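# Place the rolled sock into an empty box compartment

## Task

Move the rolled-up sock into one of the wooden box's empty compartments. The sock must stay rolled, the box must end up lying flat on the table, and the sock must not be dropped along the way.

## Robot and tools

Robot: two arms. left_arm carries a five-fingered left hand and right_arm a five-fingered right hand. Base positions in metres: left_arm (-0.067, +0.323, 0), right_arm (-0.057, -0.408, 0). A camera stand sits behind them.

Scene frame: origin at table-top height, halfway between the nominal bases. +x points out over the table, +y toward left_arm, +z up. Image left/right does not match arm names. Reported positions (m), quat_wxyz and velocities (m/s, rad/s) use this frame and may be off by a few cm.

Hand point: a point fixed to the palm, 0.15 m out from the wrist flange along the fingers and 0.05 m in front of the palm. Its +z runs along straight fingers (tips 0.06 to 0.07 m beyond it), +y points out of the palm (finger centre lines 0.06 m behind it, along -y), +x runs across the palm away from the thumb on the right hand and toward the thumb on the left hand. A wrist bracket on the little-finger side reaches 0.10 m across the palm and can collide. With level fingers the wrist can hang up to 0.11 m (palm down) or 0.23 m (palm up) below the point and may touch the table first.

Row layout (28 numbers, each -1 to 1, both arms always present): left dx, dy, dz, rx, ry, rz, little, ring, middle, index, thumb_bend, thumb_turn, force_limit, speed; then the same 14 for the right arm. dx..rz are relative offsets, not poses: they count from the arm's Hand target at the start of that action or move, along that Hand target's own axes. 1.0 equals 0.6 m or 180 degrees; rx, ry, rz form a single rotation vector. All rows of one action count from the same start, and a repeated offset moves further. Six zeros re-request the current Hand target. Finger and thumb numbers are absolute targets: +1 open/straight, -1 curled; thumb_turn -1 puts the thumb opposite the fingers, +1 beside the palm. force_limit maps -1..+1 to roughly 0..10 N at the fingertip (0..15 N for the two thumb motors). speed rises from near zero at -1 to full at +0.48 and above. There is no 'no change' value: to keep a hand as it is, resend its last executed eight numbers (or, if none sent yet, its hand_measured six plus hand_force_limit and hand_speed). Thumb in front, the hand grips things about 0.035 to 0.065 m thick; for a soft grip close at speed -0.94 or below. To tighten, raise force_limit and send a more-closed target; to loosen, send a more-open one than hand_measured.

The controller limits each step's orientation to 32 degrees from the measured one; a hand point often stops short of Hand target, and the next command asks again.

Tools:
- execute_actions(actions, cameras): actions is a list of actions; each is up to 15 rows of 28 numbers, one row per 1/30 s, the last row held if shorter. cameras lists names, ["all"], [] or null; an empty actions list returns all images.
- move(target, speed, blend, stop_force, zero, blocking, cameras): straight-line paths to one row or a list of up to 15 rows, all offsets from the same starting Hand targets. speed in m/s, 0.002 to 3.6 (default 0.25; turning up to twice that in rad/s), one value or one per target. blend in m rounds corners in a list (0 stops at each). stop_force in N, 3 to 120, ends an arm's path when it feels that much push; omit it when backing off a contact, and don't rely on it while the hand rotates. zero (true default) re-zeroes before the move. blocking=false returns after 0.5 s, not allowed with stop_force. Paths do not avoid obstacles or the other arm; avoid routing close to an arm's own base. Minimum 0.5 s, at most 10 s.
- wait(seconds 0 to 10, cameras): lets the scene run holding commands.
- stop(cameras): brakes a running move.
- zoom_image(camera, region [x0, y0, x1, y1] pixels, at most 504 wide and high): closer look at the latest image of cam_head_left, cam_head_right, cam_high, cam_left_wrist or cam_right_wrist (all 896x504).
- show_instructions(): shows reference images.
- zero_wrist_force(arm): zeroes left_arm or right_arm force sensor.
- finished_scene(scene): ends the current scene, given its number.

Results: per arm end_effector_position, end_effector_quat_wxyz, velocities, Hand target, joint positions and torques; Wrist force and Wrist torque along the hand point's axes (plus the peak since last shown); hand_measured, hand_stopped_by (moving, target, force, stalled, fault), hand_load_n (positive pushes a finger open; a lost grip shows as load near 0), hand_force_limit, hand_speed. A move adds a 'move:' line: done, off_target, moving, held or fault, and limits such as paced or held. MOTOR HOT appears at 70 °C; at 85 °C the arm is braked for 30 to 60 s or more.

Avoid: dropping the sock or letting it unroll, knocking the box off flat or anything off the table, fast impacts, pressing targets past firm contact (net force around 150 N or wrist torque near 15.4 to 15.7 N m stops the arm for 10 s), arm-to-arm contact or one hand closing on the other, heavy finger loads, and long stretched-out holds that heat motors.

Each tool is called after "Call:" in YAML: its name, and indented under it one key for each argument.

Reference images:

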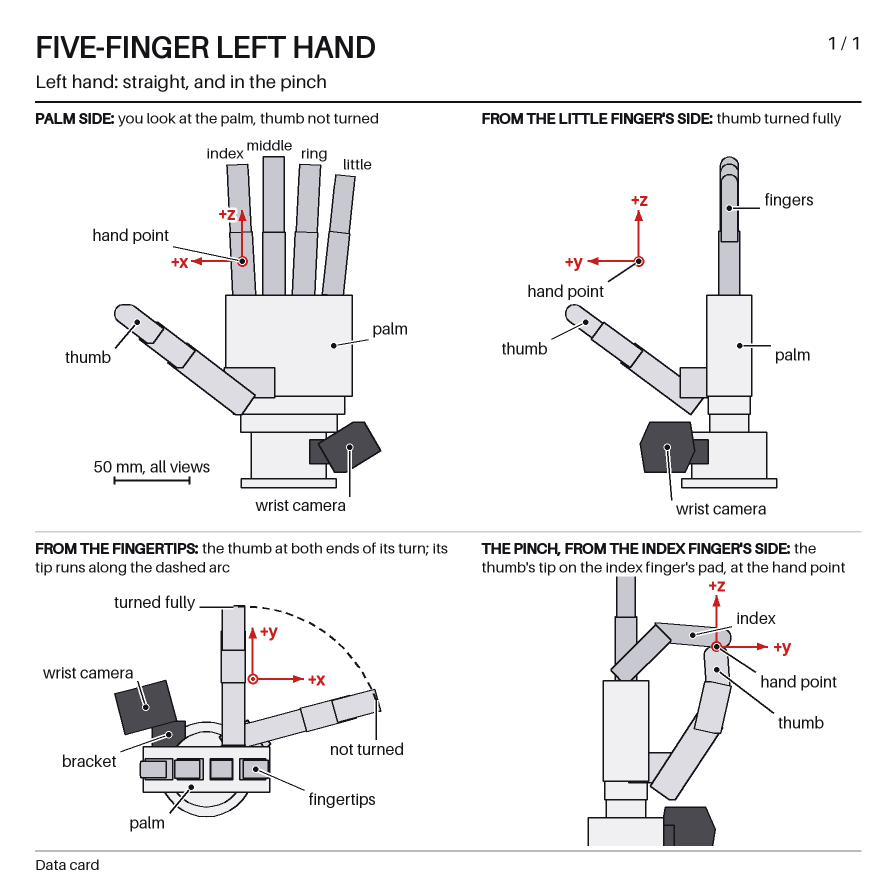

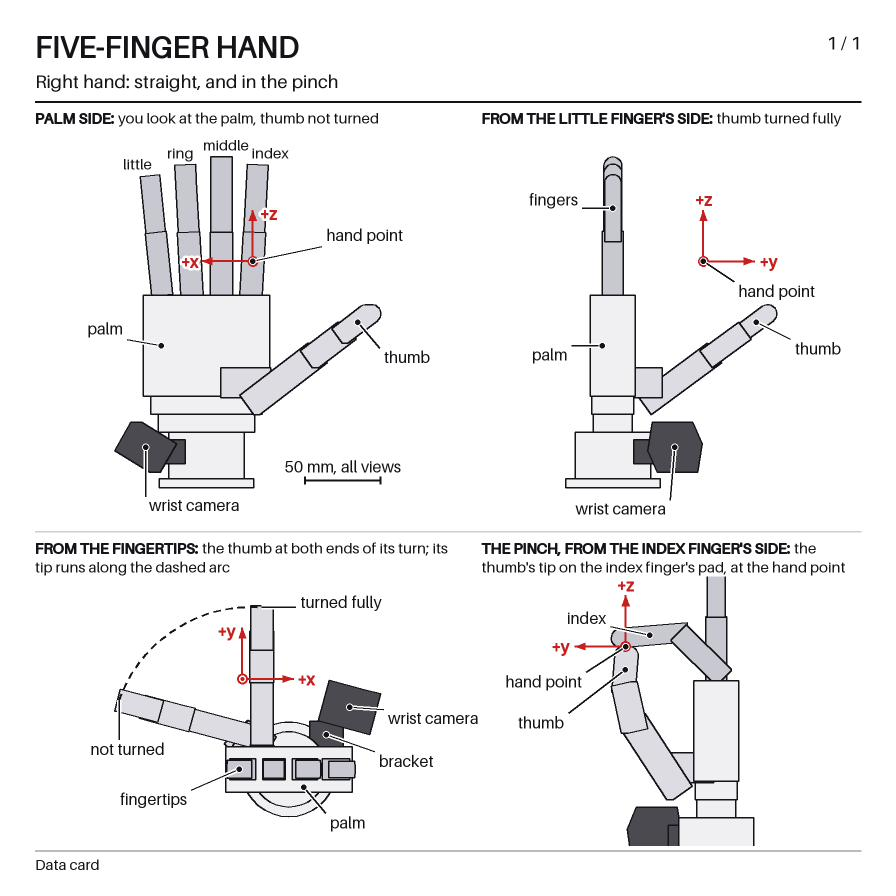

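## Session

Call:
execute_actions:
  actions: []

Scene clock: 0.00 s.
left_arm: end_effector_position=(+0.4147, +0.7078, +0.1176) hand_measured=(+1.000, +1.000, +1.000, +1.000, +1.000, +1.000) hand_load_n=(+0.0, +0.0, +0.0, +0.0, +0.0, +0.0) hand_stopped_by=(target, target, target, target, target, target) hand_force_limit=0.00 hand_speed=-0.80 end_effector_quat_wxyz=(+0.021, +0.035, +0.941, +0.337) | right_arm: end_effector_position=(+0.1390, -0.3223, +0.1340) hand_measured=(+1.000, +1.000, +1.000, +1.000, +1.000, +1.000) hand_load_n=(+0.0, +0.0, +0.0, +0.0, +0.0, +0.0) hand_stopped_by=(target, target, target, target, target, target) hand_force_limit=0.00 hand_speed=-0.80 end_effector_quat_wxyz=(+0.069, -0.483, +0.873, +0.007)
Joint positions: left_arm=[3.771 -2.201 -1.435 2.554 -2.079 -0.765] | right_arm=[-0.646 -1.784 2.298 1.018 1.438 -3.258]
Joint velocities: within noise
Joint torques (N m): no reading
Wrist force (N): no reading
Wrist torque (N m): no reading
Wrist force, peak (N): no reading
Hand target: left_arm +0.4147, +0.7078, +0.1176; +0.021, +0.035, +0.941, +0.337 | right_arm +0.1390, -0.3223, +0.1340; +0.069, -0.483, +0.873, +0.007

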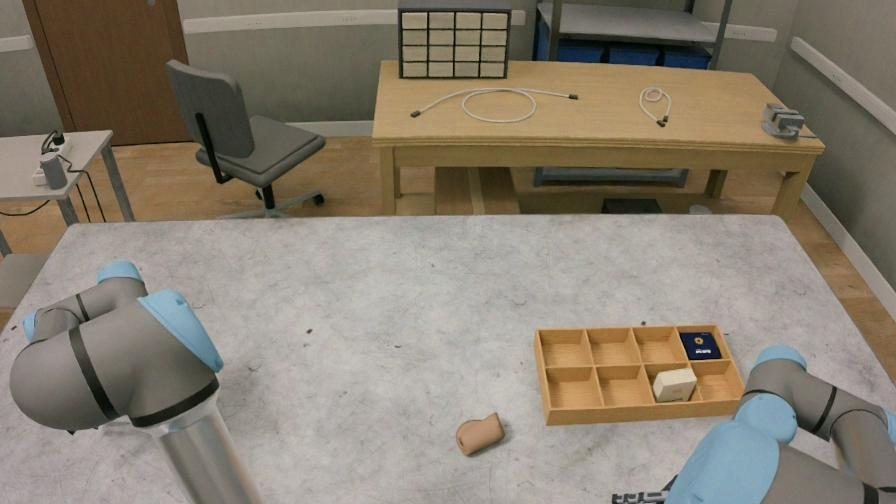

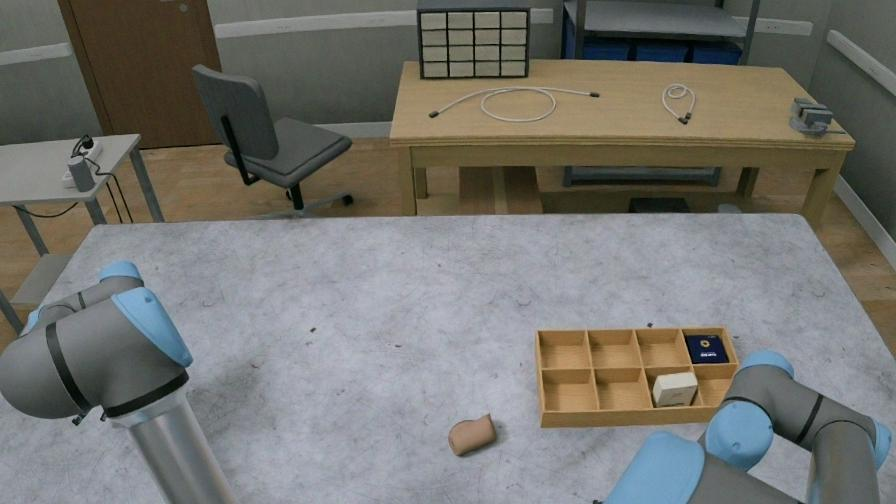

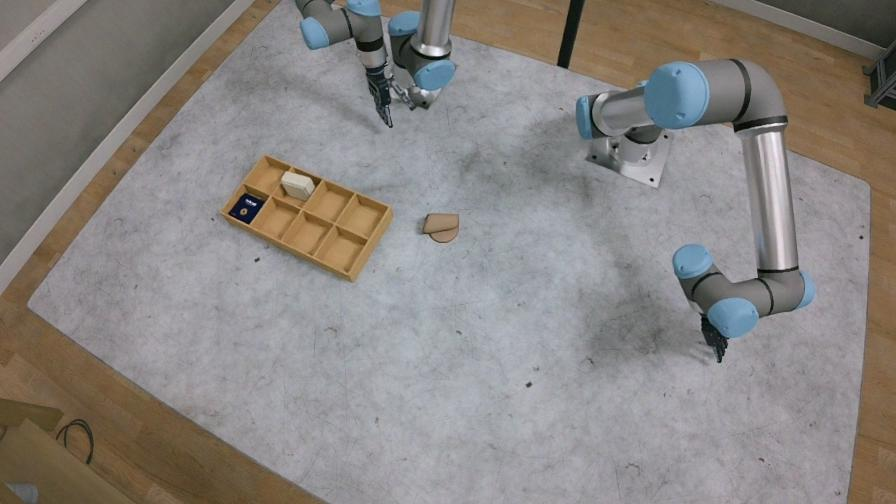

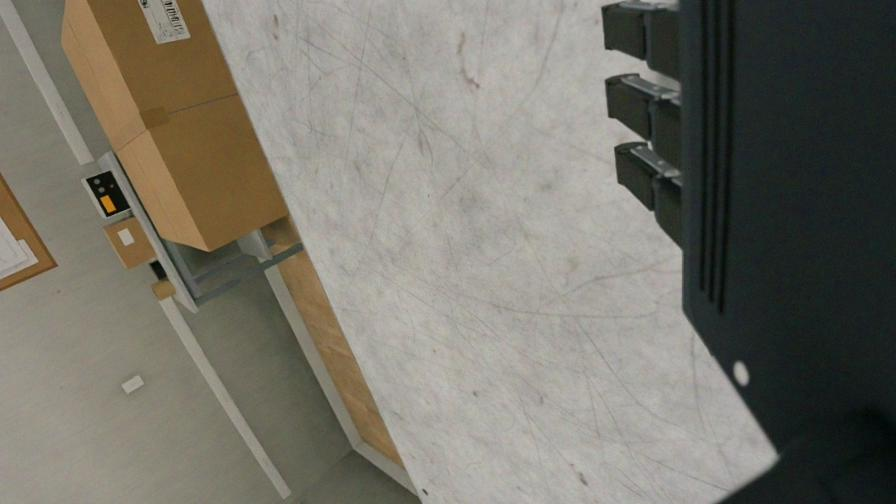

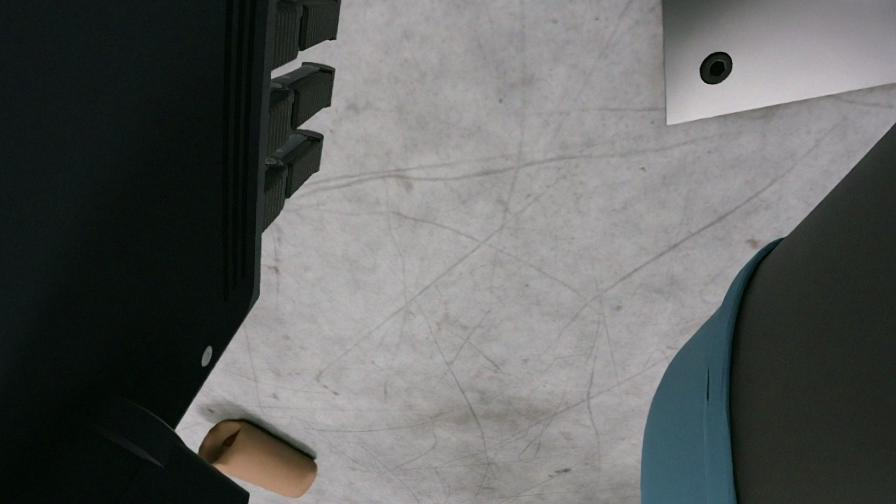

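Call:
zoom_image:
  camera: "cam_head_left"
  region: [420, 300, 780, 500]

Call:
zoom_image:
  camera: "cam_head_right"
  region: [420, 300, 780, 500]

Call:
zoom_image:
  camera: "cam_high"
  region: [200, 80, 500, 300]

Call:
zoom_image:
  camera: "cam_head_left"
  region: [430, 390, 530, 480]

Call:
zoom_image:
  camera: "cam_high"
  region: [400, 190, 480, 260]

Call:
zoom_image:
  camera: "cam_right_wrist"
  region: [150, 380, 400, 504]

Scaled by 1.400 from the camera's 896x504 image, which has a finer 1280x720 frame.

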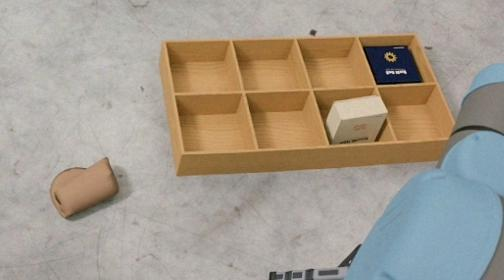

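Scaled by 1.400 from the camera's 896x504 image, which has a finer 1280x720 frame.

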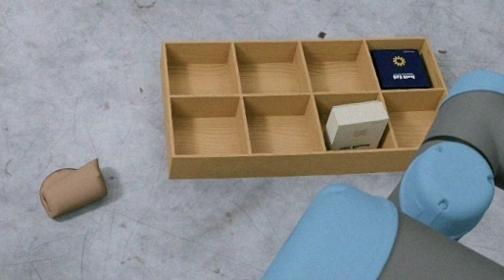

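Scaled by 1.680 from the camera's 896x504 image, which has a finer 1280x720 frame.

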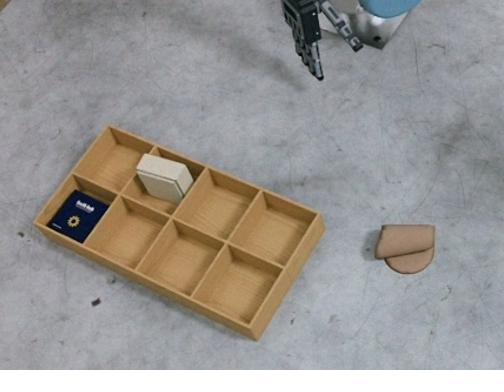

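Scaled by 5.040 from the camera's 896x504 image, which has a finer 1280x720 frame.

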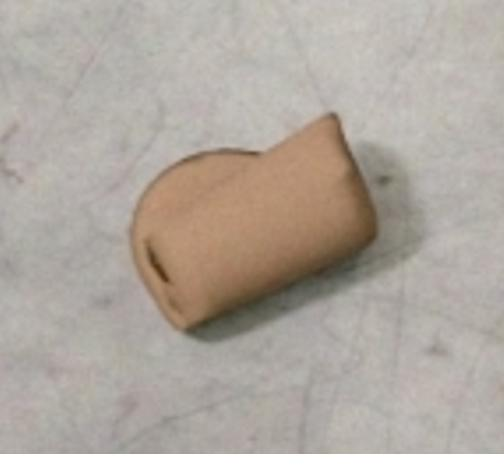

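Scaled by 6.300 from the camera's 896x504 image, which has a finer 1280x720 frame.

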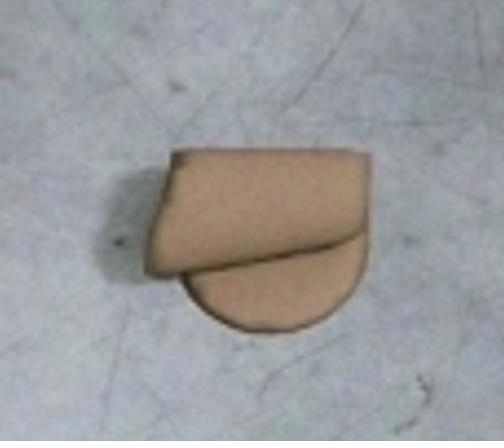

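Scaled by 2.016 from the camera's 896x504 image, which has a finer 1280x720 frame.

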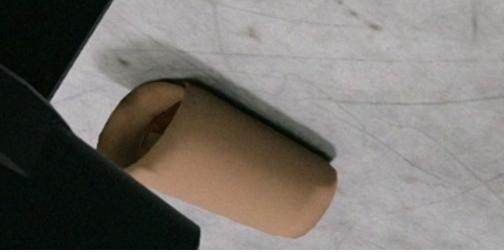

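Call:
move:
  target: [0,0,0,0,0,0,1,1,1,1,1,1,0,-0.8,-0.482,-0.123,-0.042,0.225,-0.123,-0.316,1,1,1,1,1,-1,-0.4,0]
  speed: 0.25
  cameras: ["all"]

Scene clock: 6.87 s.
left_arm: end_effector_position=(+0.4147, +0.7078, +0.1176) hand_measured=(+1.000, +1.000, +1.000, +1.000, +1.000, +1.000) hand_load_n=(+0.0, +0.0, -0.5, +0.0, +0.0, +0.0) hand_stopped_by=(target, target, target, target, target, target) hand_force_limit=0.00 hand_speed=-0.80 end_effector_quat_wxyz=(+0.021, +0.035, +0.941, +0.337) | right_arm: end_effector_position=(+0.3501, -0.1201, +0.1995) hand_measured=(+1.000, +1.000, +1.000, +1.000, +1.000, -1.000) hand_load_n=(+0.0, +0.0, +0.0, +0.0, +0.0, +0.0) hand_stopped_by=(target, target, target, target, target, target) hand_force_limit=-0.40 hand_speed=0.00 end_effector_quat_wxyz=(-0.375, +0.768, -0.467, +0.227)
Joint positions: left_arm=[3.771 -2.201 -1.435 2.554 -2.079 -0.765] | right_arm=[0.215 -1.584 1.866 0.403 1.336 -3.327]
Joint torques (N m): left_arm=[-0.37 41.67 17.51 -1.43 -0.47 -0.17] | right_arm=[-6.22 -30.33 -9.04 -0.12 1.97 -0.44]
Wrist force (N): left_arm=[-0.1 -0.2 -0.1] | right_arm=[-0.6 -2.0 0.5]
Wrist torque (N m): left_arm=[-0.02 0.01 -0.01] | right_arm=[-0.03 0.16 -0.04]
Wrist force, peak (N): left_arm=[0.1 -0.5 -0.6] | right_arm=[-1.0 -2.8 1.0]
Hand target: left_arm +0.4147, +0.7078, +0.1176; +0.021, +0.035, +0.941, +0.337 | right_arm +0.3501, -0.1201, +0.1995; -0.375, +0.768, -0.467, +0.227
Off the commanded pose: left_arm 0.000 m, 0 deg | right_arm 0.000 m, 0 deg.
move: done
camera_calibration:
cam_right_wrist: T_world_to_cam=[[-0.406525, -0.47817, -0.778519, 0.24489], [-0.854703, 0.500126, 0.139127, 0.331406], [0.322831, 0.721961, -0.612007, 0.211161], [0, 0, 0, 1]] pos_world=[0.314638, -0.201096, 0.273775]

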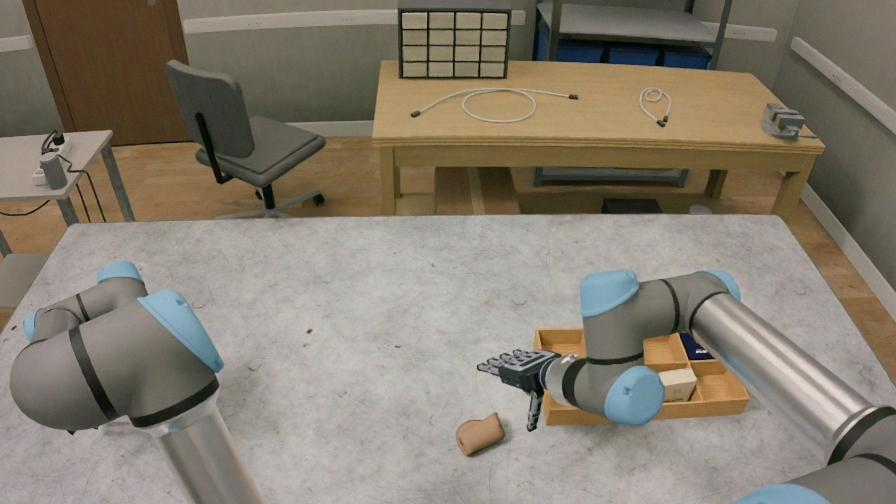

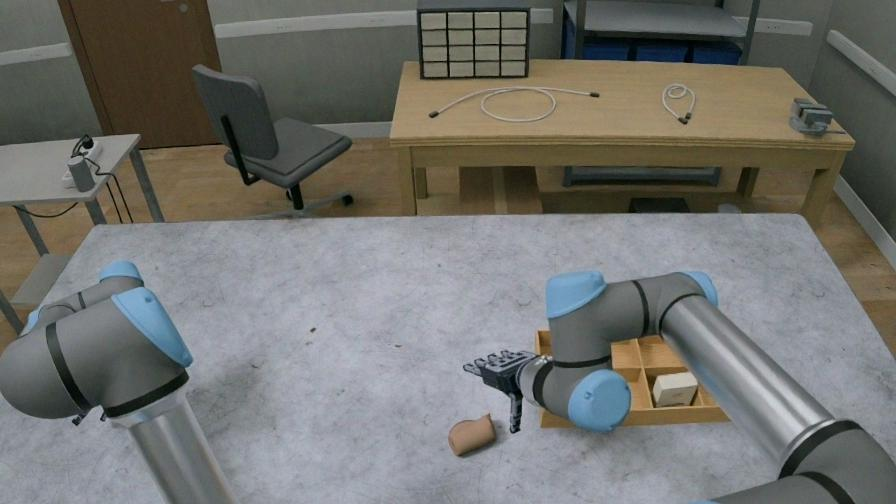

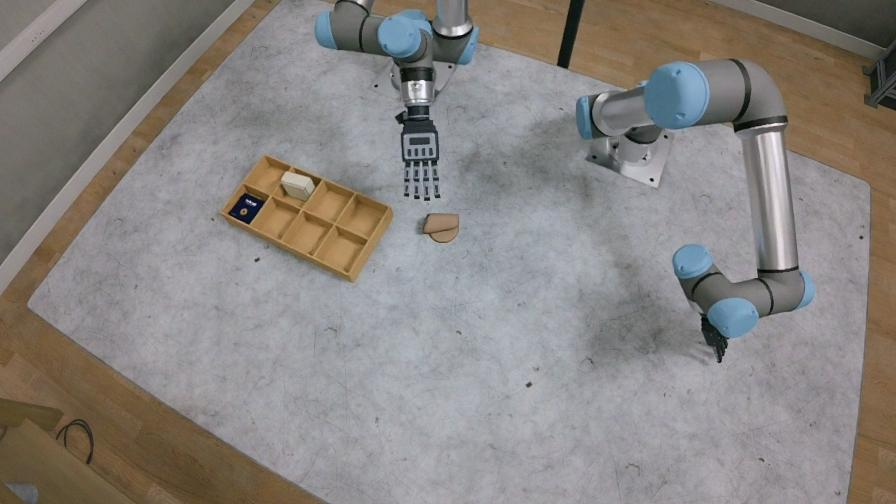

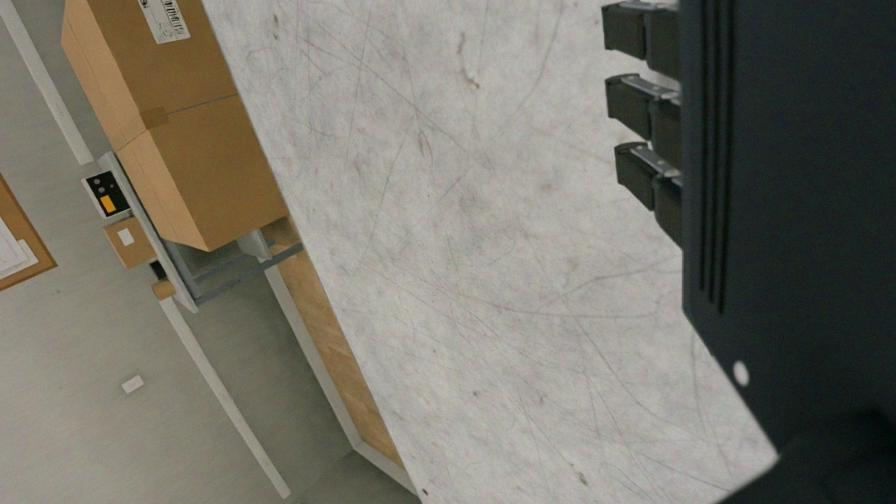

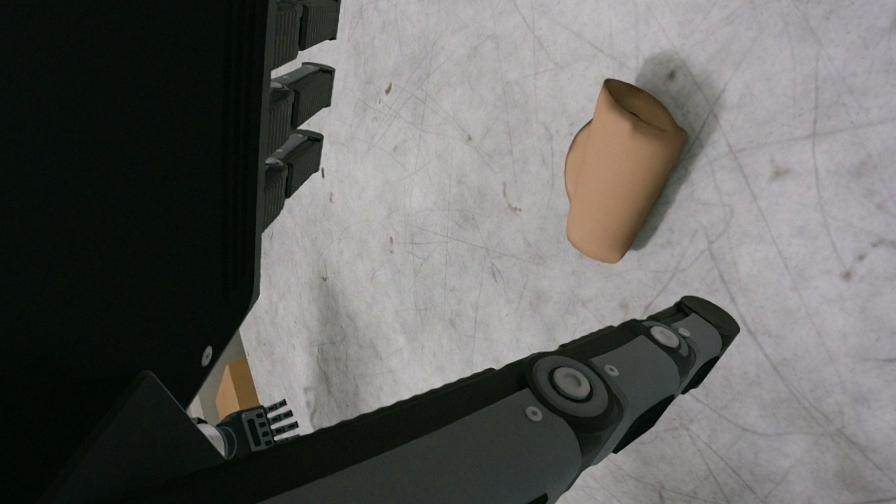

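Call:
zoom_image:
  camera: "cam_high"
  region: [380, 90, 480, 250]

Call:
zoom_image:
  camera: "cam_head_left"
  region: [440, 330, 580, 460]

Call:
zoom_image:
  camera: "cam_head_right"
  region: [430, 330, 570, 460]

Call:
zoom_image:
  camera: "cam_right_wrist"
  region: [480, 30, 780, 380]

Scaled by 3.150 from the camera's 896x504 image, which has a finer 1280x720 frame.

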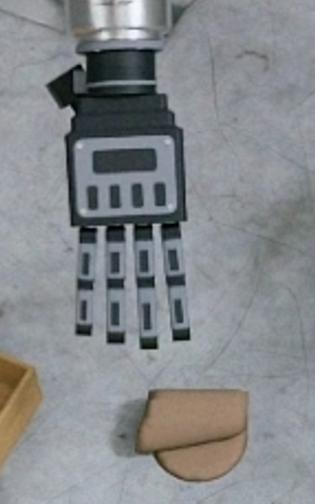

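Scaled by 3.600 from the camera's 896x504 image, which has a finer 1280x720 frame.

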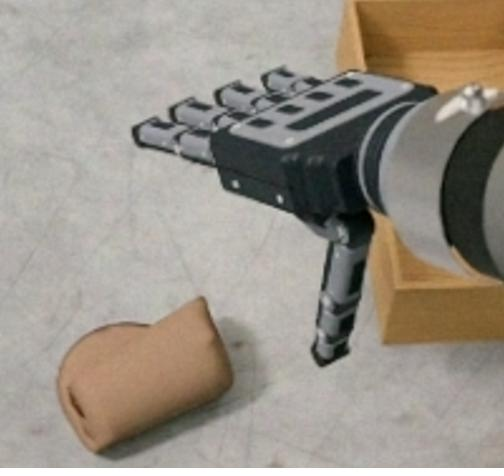

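Scaled by 3.600 from the camera's 896x504 image, which has a finer 1280x720 frame.

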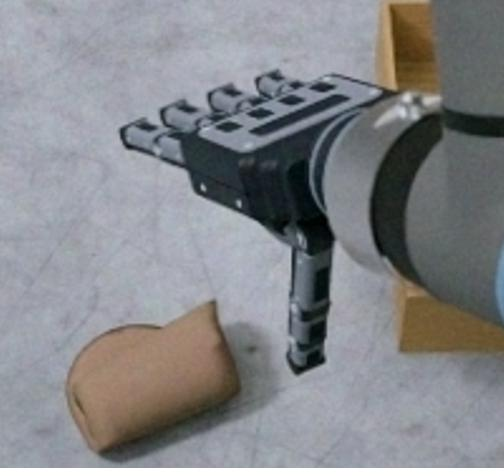

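Scaled by 1.440 from the camera's 896x504 image, which has a finer 1280x720 frame.

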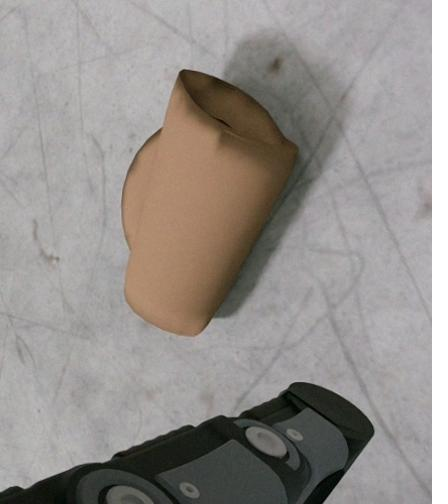

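Call:
move:
  target: [0,0,0,0,0,0,1,1,1,1,1,1,0,-0.8,-0.0453,0.0885,0.1562,0,0,0,1,1,1,1,1,-1,-0.4,0]
  speed: 0.2
  cameras: ["cam_head_left","cam_head_right","cam_high","cam_right_wrist"]

Call:
zoom_image:
  camera: "cam_high"
  region: [380, 140, 480, 260]

Call:
zoom_image:
  camera: "cam_head_left"
  region: [430, 370, 550, 480]

Scene clock: 8.97 s.
left_arm: end_effector_position=(+0.4147, +0.7078, +0.1176) hand_measured=(+1.000, +1.000, +1.000, +1.000, +1.000, +1.000) hand_load_n=(+0.0, +0.0, +0.0, +0.0, +0.0, +0.0) hand_stopped_by=(target, target, target, target, target, target) hand_force_limit=0.00 hand_speed=-0.80 end_effector_quat_wxyz=(+0.021, +0.035, +0.941, +0.337) | right_arm: end_effector_position=(+0.3739, -0.0769, +0.1001) hand_measured=(+1.000, +1.000, +1.000, +1.000, +1.000, -1.000) hand_load_n=(+0.0, +0.0, +0.0, +0.0, +0.0, +0.0) hand_stopped_by=(target, target, target, target, target, target) hand_force_limit=-0.40 hand_speed=0.00 end_effector_quat_wxyz=(-0.375, +0.768, -0.467, +0.227)
Joint positions: left_arm=[3.771 -2.201 -1.435 2.554 -2.079 -0.765] | right_arm=[0.325 -1.379 1.915 0.137 1.422 -3.257]
Joint torques (N m): left_arm=[-0.7 41.29 15.81 -1.58 -0.53 0.01] | right_arm=[-4.3 -24.71 -30.1 -0.98 -1.65 -0.68]
Wrist force (N): left_arm=[0.0 -0.4 -0.1] | right_arm=[-0.5 -2.0 0.5]
Wrist torque (N m): left_arm=[-0.05 0.00 0.01] | right_arm=[-0.08 0.15 -0.18]
Wrist force, peak (N): left_arm=[0.2 -0.7 -0.4] | right_arm=[0.2 -3.9 -0.6]
Hand target: left_arm +0.4147, +0.7078, +0.1176; +0.021, +0.035, +0.941, +0.337 | right_arm +0.3740, -0.0769, +0.1000; -0.375, +0.768, -0.467, +0.227
Off the commanded pose: left_arm 0.000 m, 0 deg | right_arm 0.000 m, 0 deg.
move: done
camera_calibration:
cam_right_wrist: T_world_to_cam=[[-0.406338, -0.478243, -0.778572, 0.197741], [-0.854759, 0.50009, 0.138916, 0.343986], [0.32292, 0.721938, -0.611988, 0.111284], [0, 0, 0, 1]] pos_world=[0.338439, -0.157796, 0.174275]
Images, in order (width x height): cam_head_left 896x504, cam_head_right 896x504, cam_high 896x504, cam_right_wrist 896x504.

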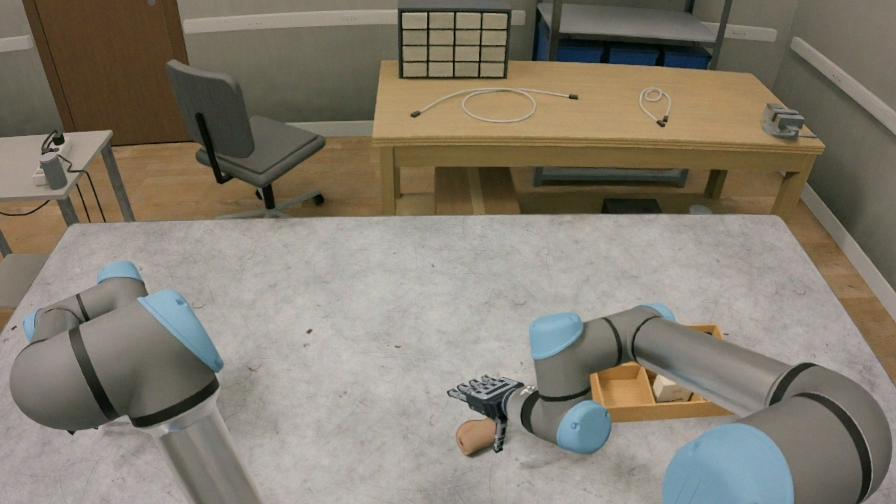

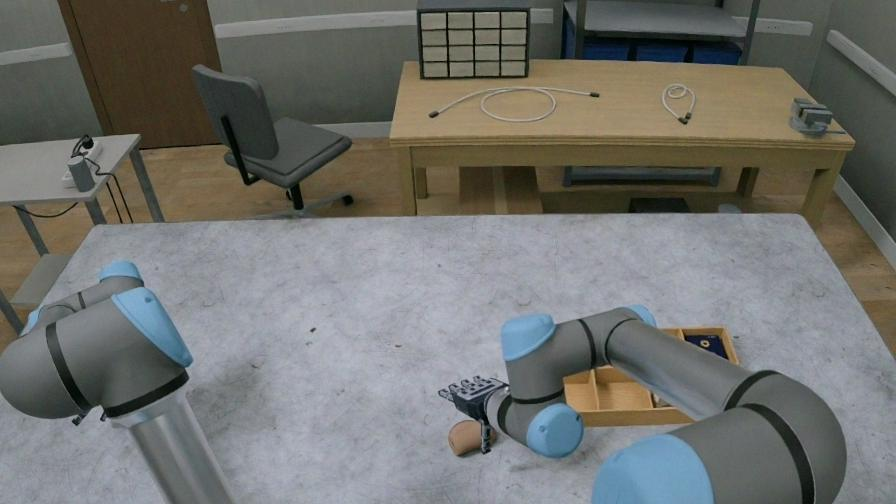

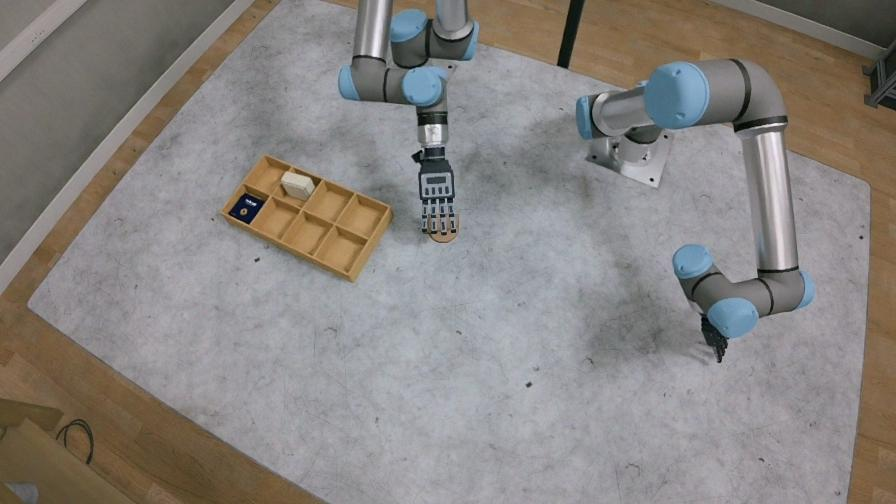

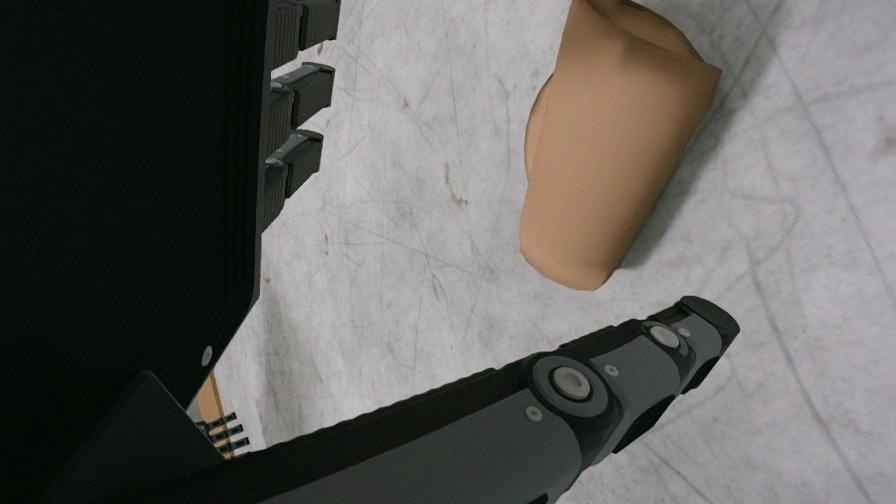

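Scaled by 4.200 from the camera's 896x504 image, which has a finer 1280x720 frame.

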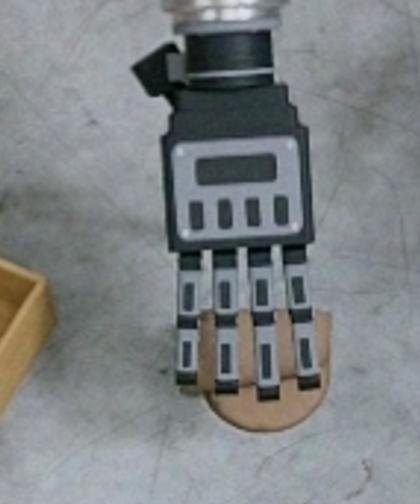

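Scaled by 4.200 from the camera's 896x504 image, which has a finer 1280x720 frame.

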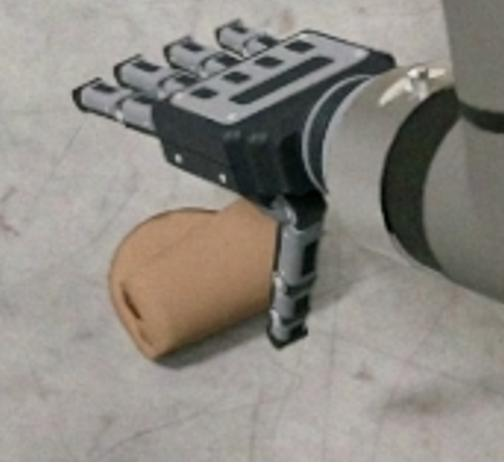

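Call:
move:
  target: [0,0,0,0,0,0,1,1,1,1,1,1,0,-0.8,0,0,0,0.0444,0,0,-1,-1,1,1,1,-1,-0.4,0]
  speed: 0.2
  cameras: []

Call:
move:
  target: [0,0,0,0,0,0,1,1,1,1,1,1,0,-0.8,0,0.0794,0.0458,0,0,0,-1,-1,1,1,1,-1,-0.4,0]
  speed: 0.08
  stop_force: 6
  cameras: ["cam_head_left","cam_head_right","cam_high","cam_right_wrist"]

Call:
zoom_image:
  camera: "cam_high"
  region: [380, 140, 480, 260]

Call:
zoom_image:
  camera: "cam_head_left"
  region: [430, 370, 550, 480]

Call:
zoom_image:
  camera: "cam_head_right"
  region: [420, 370, 540, 480]

Scene clock: 11.57 s.
left_arm: end_effector_position=(+0.4147, +0.7078, +0.1176) hand_measured=(+1.000, +1.000, +1.000, +1.000, +1.000, +1.000) hand_load_n=(+0.0, +0.5, -0.5, +0.0, +0.0, +0.0) hand_stopped_by=(target, target, target, target, target, target) hand_force_limit=0.00 hand_speed=-0.80 end_effector_quat_wxyz=(+0.021, +0.035, +0.941, +0.337) | right_arm: end_effector_position=(+0.3740, -0.0769, +0.1001) hand_measured=(-1.000, -1.000, +1.000, +1.000, +1.000, -1.000) hand_load_n=(+0.0, +0.5, +0.0, +0.0, +0.0, +0.0) hand_stopped_by=(target, target, target, target, target, target) hand_force_limit=-0.40 hand_speed=0.00 end_effector_quat_wxyz=(-0.428, +0.740, -0.450, +0.259)
Joint positions: left_arm=[3.771 -2.201 -1.435 2.554 -2.079 -0.765] | right_arm=[0.31 -1.442 2.04 -0.065 1.394 -3.243]
Joint torques (N m): left_arm=[0.21 40.89 16.52 -1.38 -0.53 -0.13] | right_arm=[5.77 -15.71 -19.98 -0.83 2 -0.9]
Wrist force (N): left_arm=[-0.2 -0.1 0.0] | right_arm=[-0.4 -1.8 0.6]
Wrist torque (N m): left_arm=[-0.01 0.03 -0.02] | right_arm=[0.03 0.16 -0.17]
Wrist force, peak (N): left_arm=[-0.1 -0.3 -0.6] | right_arm=[-0.5 -2.7 0.7]
Hand target: left_arm +0.4147, +0.7078, +0.1176; +0.021, +0.035, +0.941, +0.337 | right_arm +0.3740, -0.0769, +0.1000; -0.428, +0.740, -0.450, +0.259
Off the commanded pose: left_arm 0.000 m, 0 deg | right_arm 0.000 m, 0 deg.
move: done
No camera images: "cameras" was empty.

Scene clock: 13.30 s.
left_arm: end_effector_position=(+0.4147, +0.7078, +0.1176) hand_measured=(+1.000, +1.000, +1.000, +1.000, +1.000, +1.000) hand_load_n=(+0.0, +0.0, +0.0, +0.0, +0.0, +0.0) hand_stopped_by=(target, target, target, target, target, target) hand_force_limit=0.00 hand_speed=-0.80 end_effector_quat_wxyz=(+0.021, +0.035, +0.941, +0.337) | right_arm: end_effector_position=(+0.3739, -0.0768, +0.0450) hand_measured=(-1.000, -1.000, +1.000, +1.000, +1.000, -1.000) hand_load_n=(+0.0, +0.0, +0.0, +0.0, +0.0, +0.0) hand_stopped_by=(target, target, target, target, target, target) hand_force_limit=-0.40 hand_speed=0.00 end_effector_quat_wxyz=(-0.428, +0.740, -0.450, +0.259)
Joint positions: left_arm=[3.771 -2.201 -1.435 2.554 -2.079 -0.765] | right_arm=[0.31 -1.349 2.105 -0.223 1.395 -3.242]
Joint torques (N m): left_arm=[-0.41 41.03 15.52 -1.47 -0.44 -0.21] | right_arm=[2.88 -37.64 -28.15 -0.75 1.74 0.62]
Wrist force (N): left_arm=[0.2 -0.2 0.0] | right_arm=[-0.7 -2.1 0.4]
Wrist torque (N m): left_arm=[-0.03 -0.03 0.02] | right_arm=[-0.01 0.22 -0.18]
Wrist force, peak (N): left_arm=[0.2 -0.7 -0.3] | right_arm=[-0.4 -3.0 0.5]
Hand target: left_arm +0.4147, +0.7078, +0.1176; +0.021, +0.035, +0.941, +0.337 | right_arm +0.3739, -0.0768, +0.0450; -0.428, +0.740, -0.450, +0.259
Off the commanded pose: left_arm 0.000 m, 0 deg | right_arm 0.000 m, 0 deg.
move: done
camera_calibration:
cam_right_wrist: T_world_to_cam=[[-0.305343, -0.425636, -0.851821, 0.12458], [-0.867224, 0.49377, 0.0641377, 0.359107], [0.393305, 0.758304, -0.519891, 0.049923], [0, 0, 0, 1]] pos_world=[0.329831, -0.162148, 0.109042]
Images, in order (width x height): cam_head_left 896x504, cam_head_right 896x504, cam_high 896x504, cam_right_wrist 896x504.

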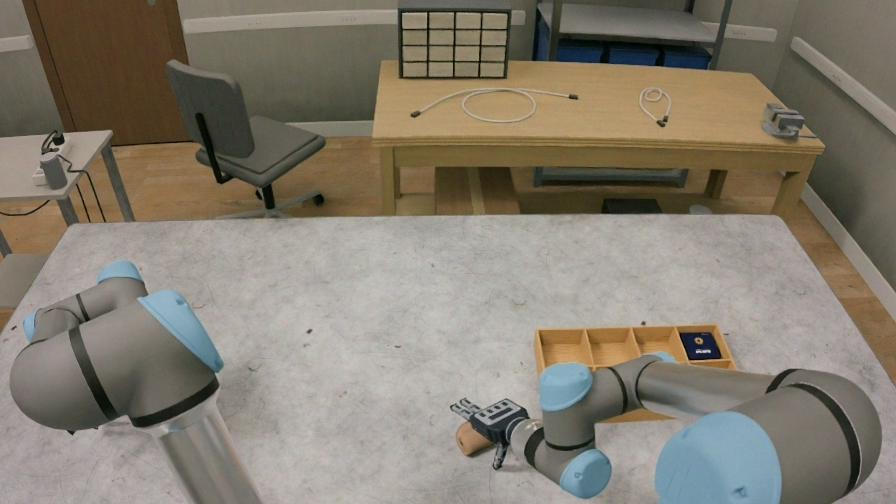

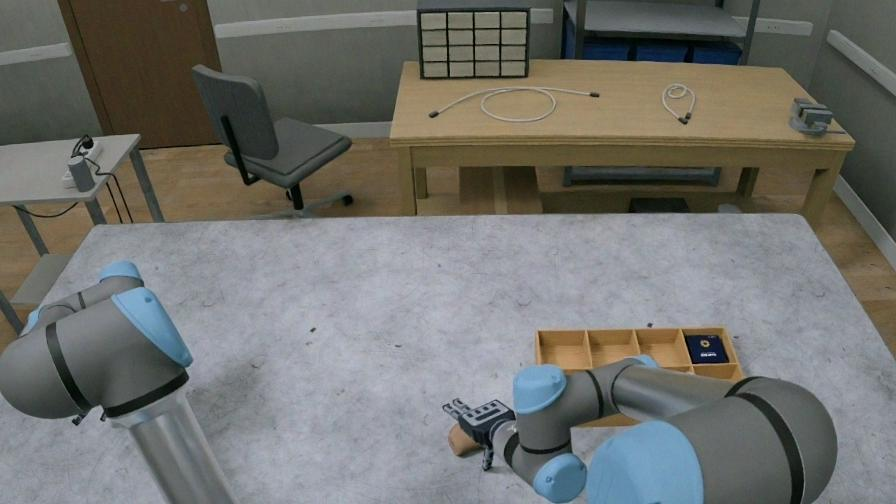

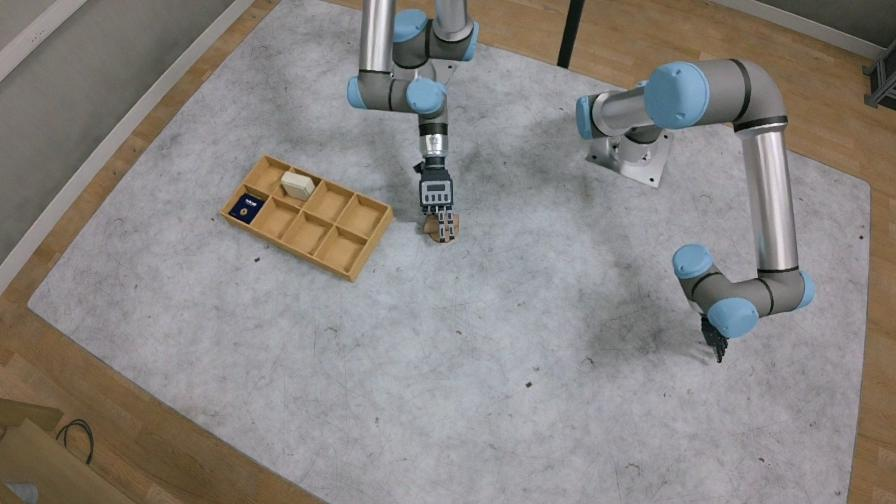

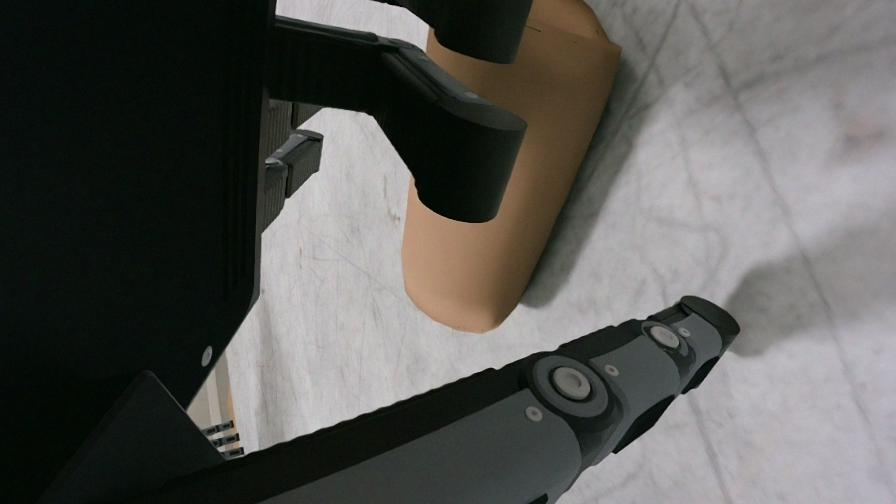

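Scaled by 4.200 from the camera's 896x504 image, which has a finer 1280x720 frame.

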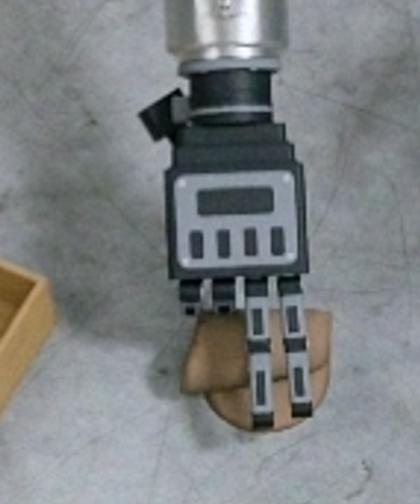

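Scaled by 4.200 from the camera's 896x504 image, which has a finer 1280x720 frame.

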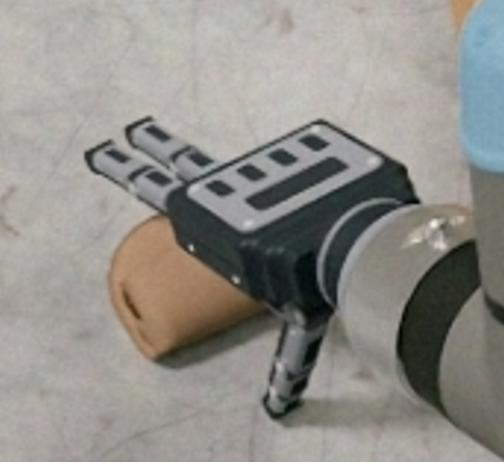

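Scaled by 4.200 from the camera's 896x504 image, which has a finer 1280x720 frame.

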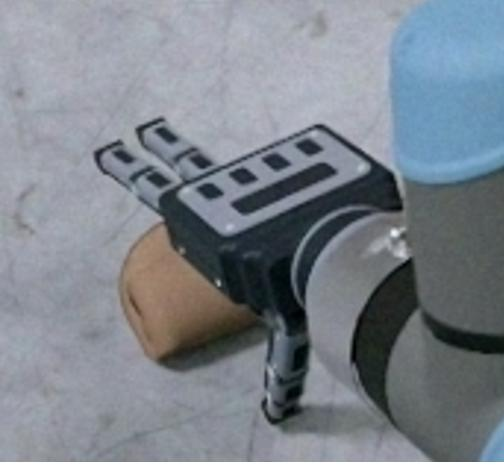

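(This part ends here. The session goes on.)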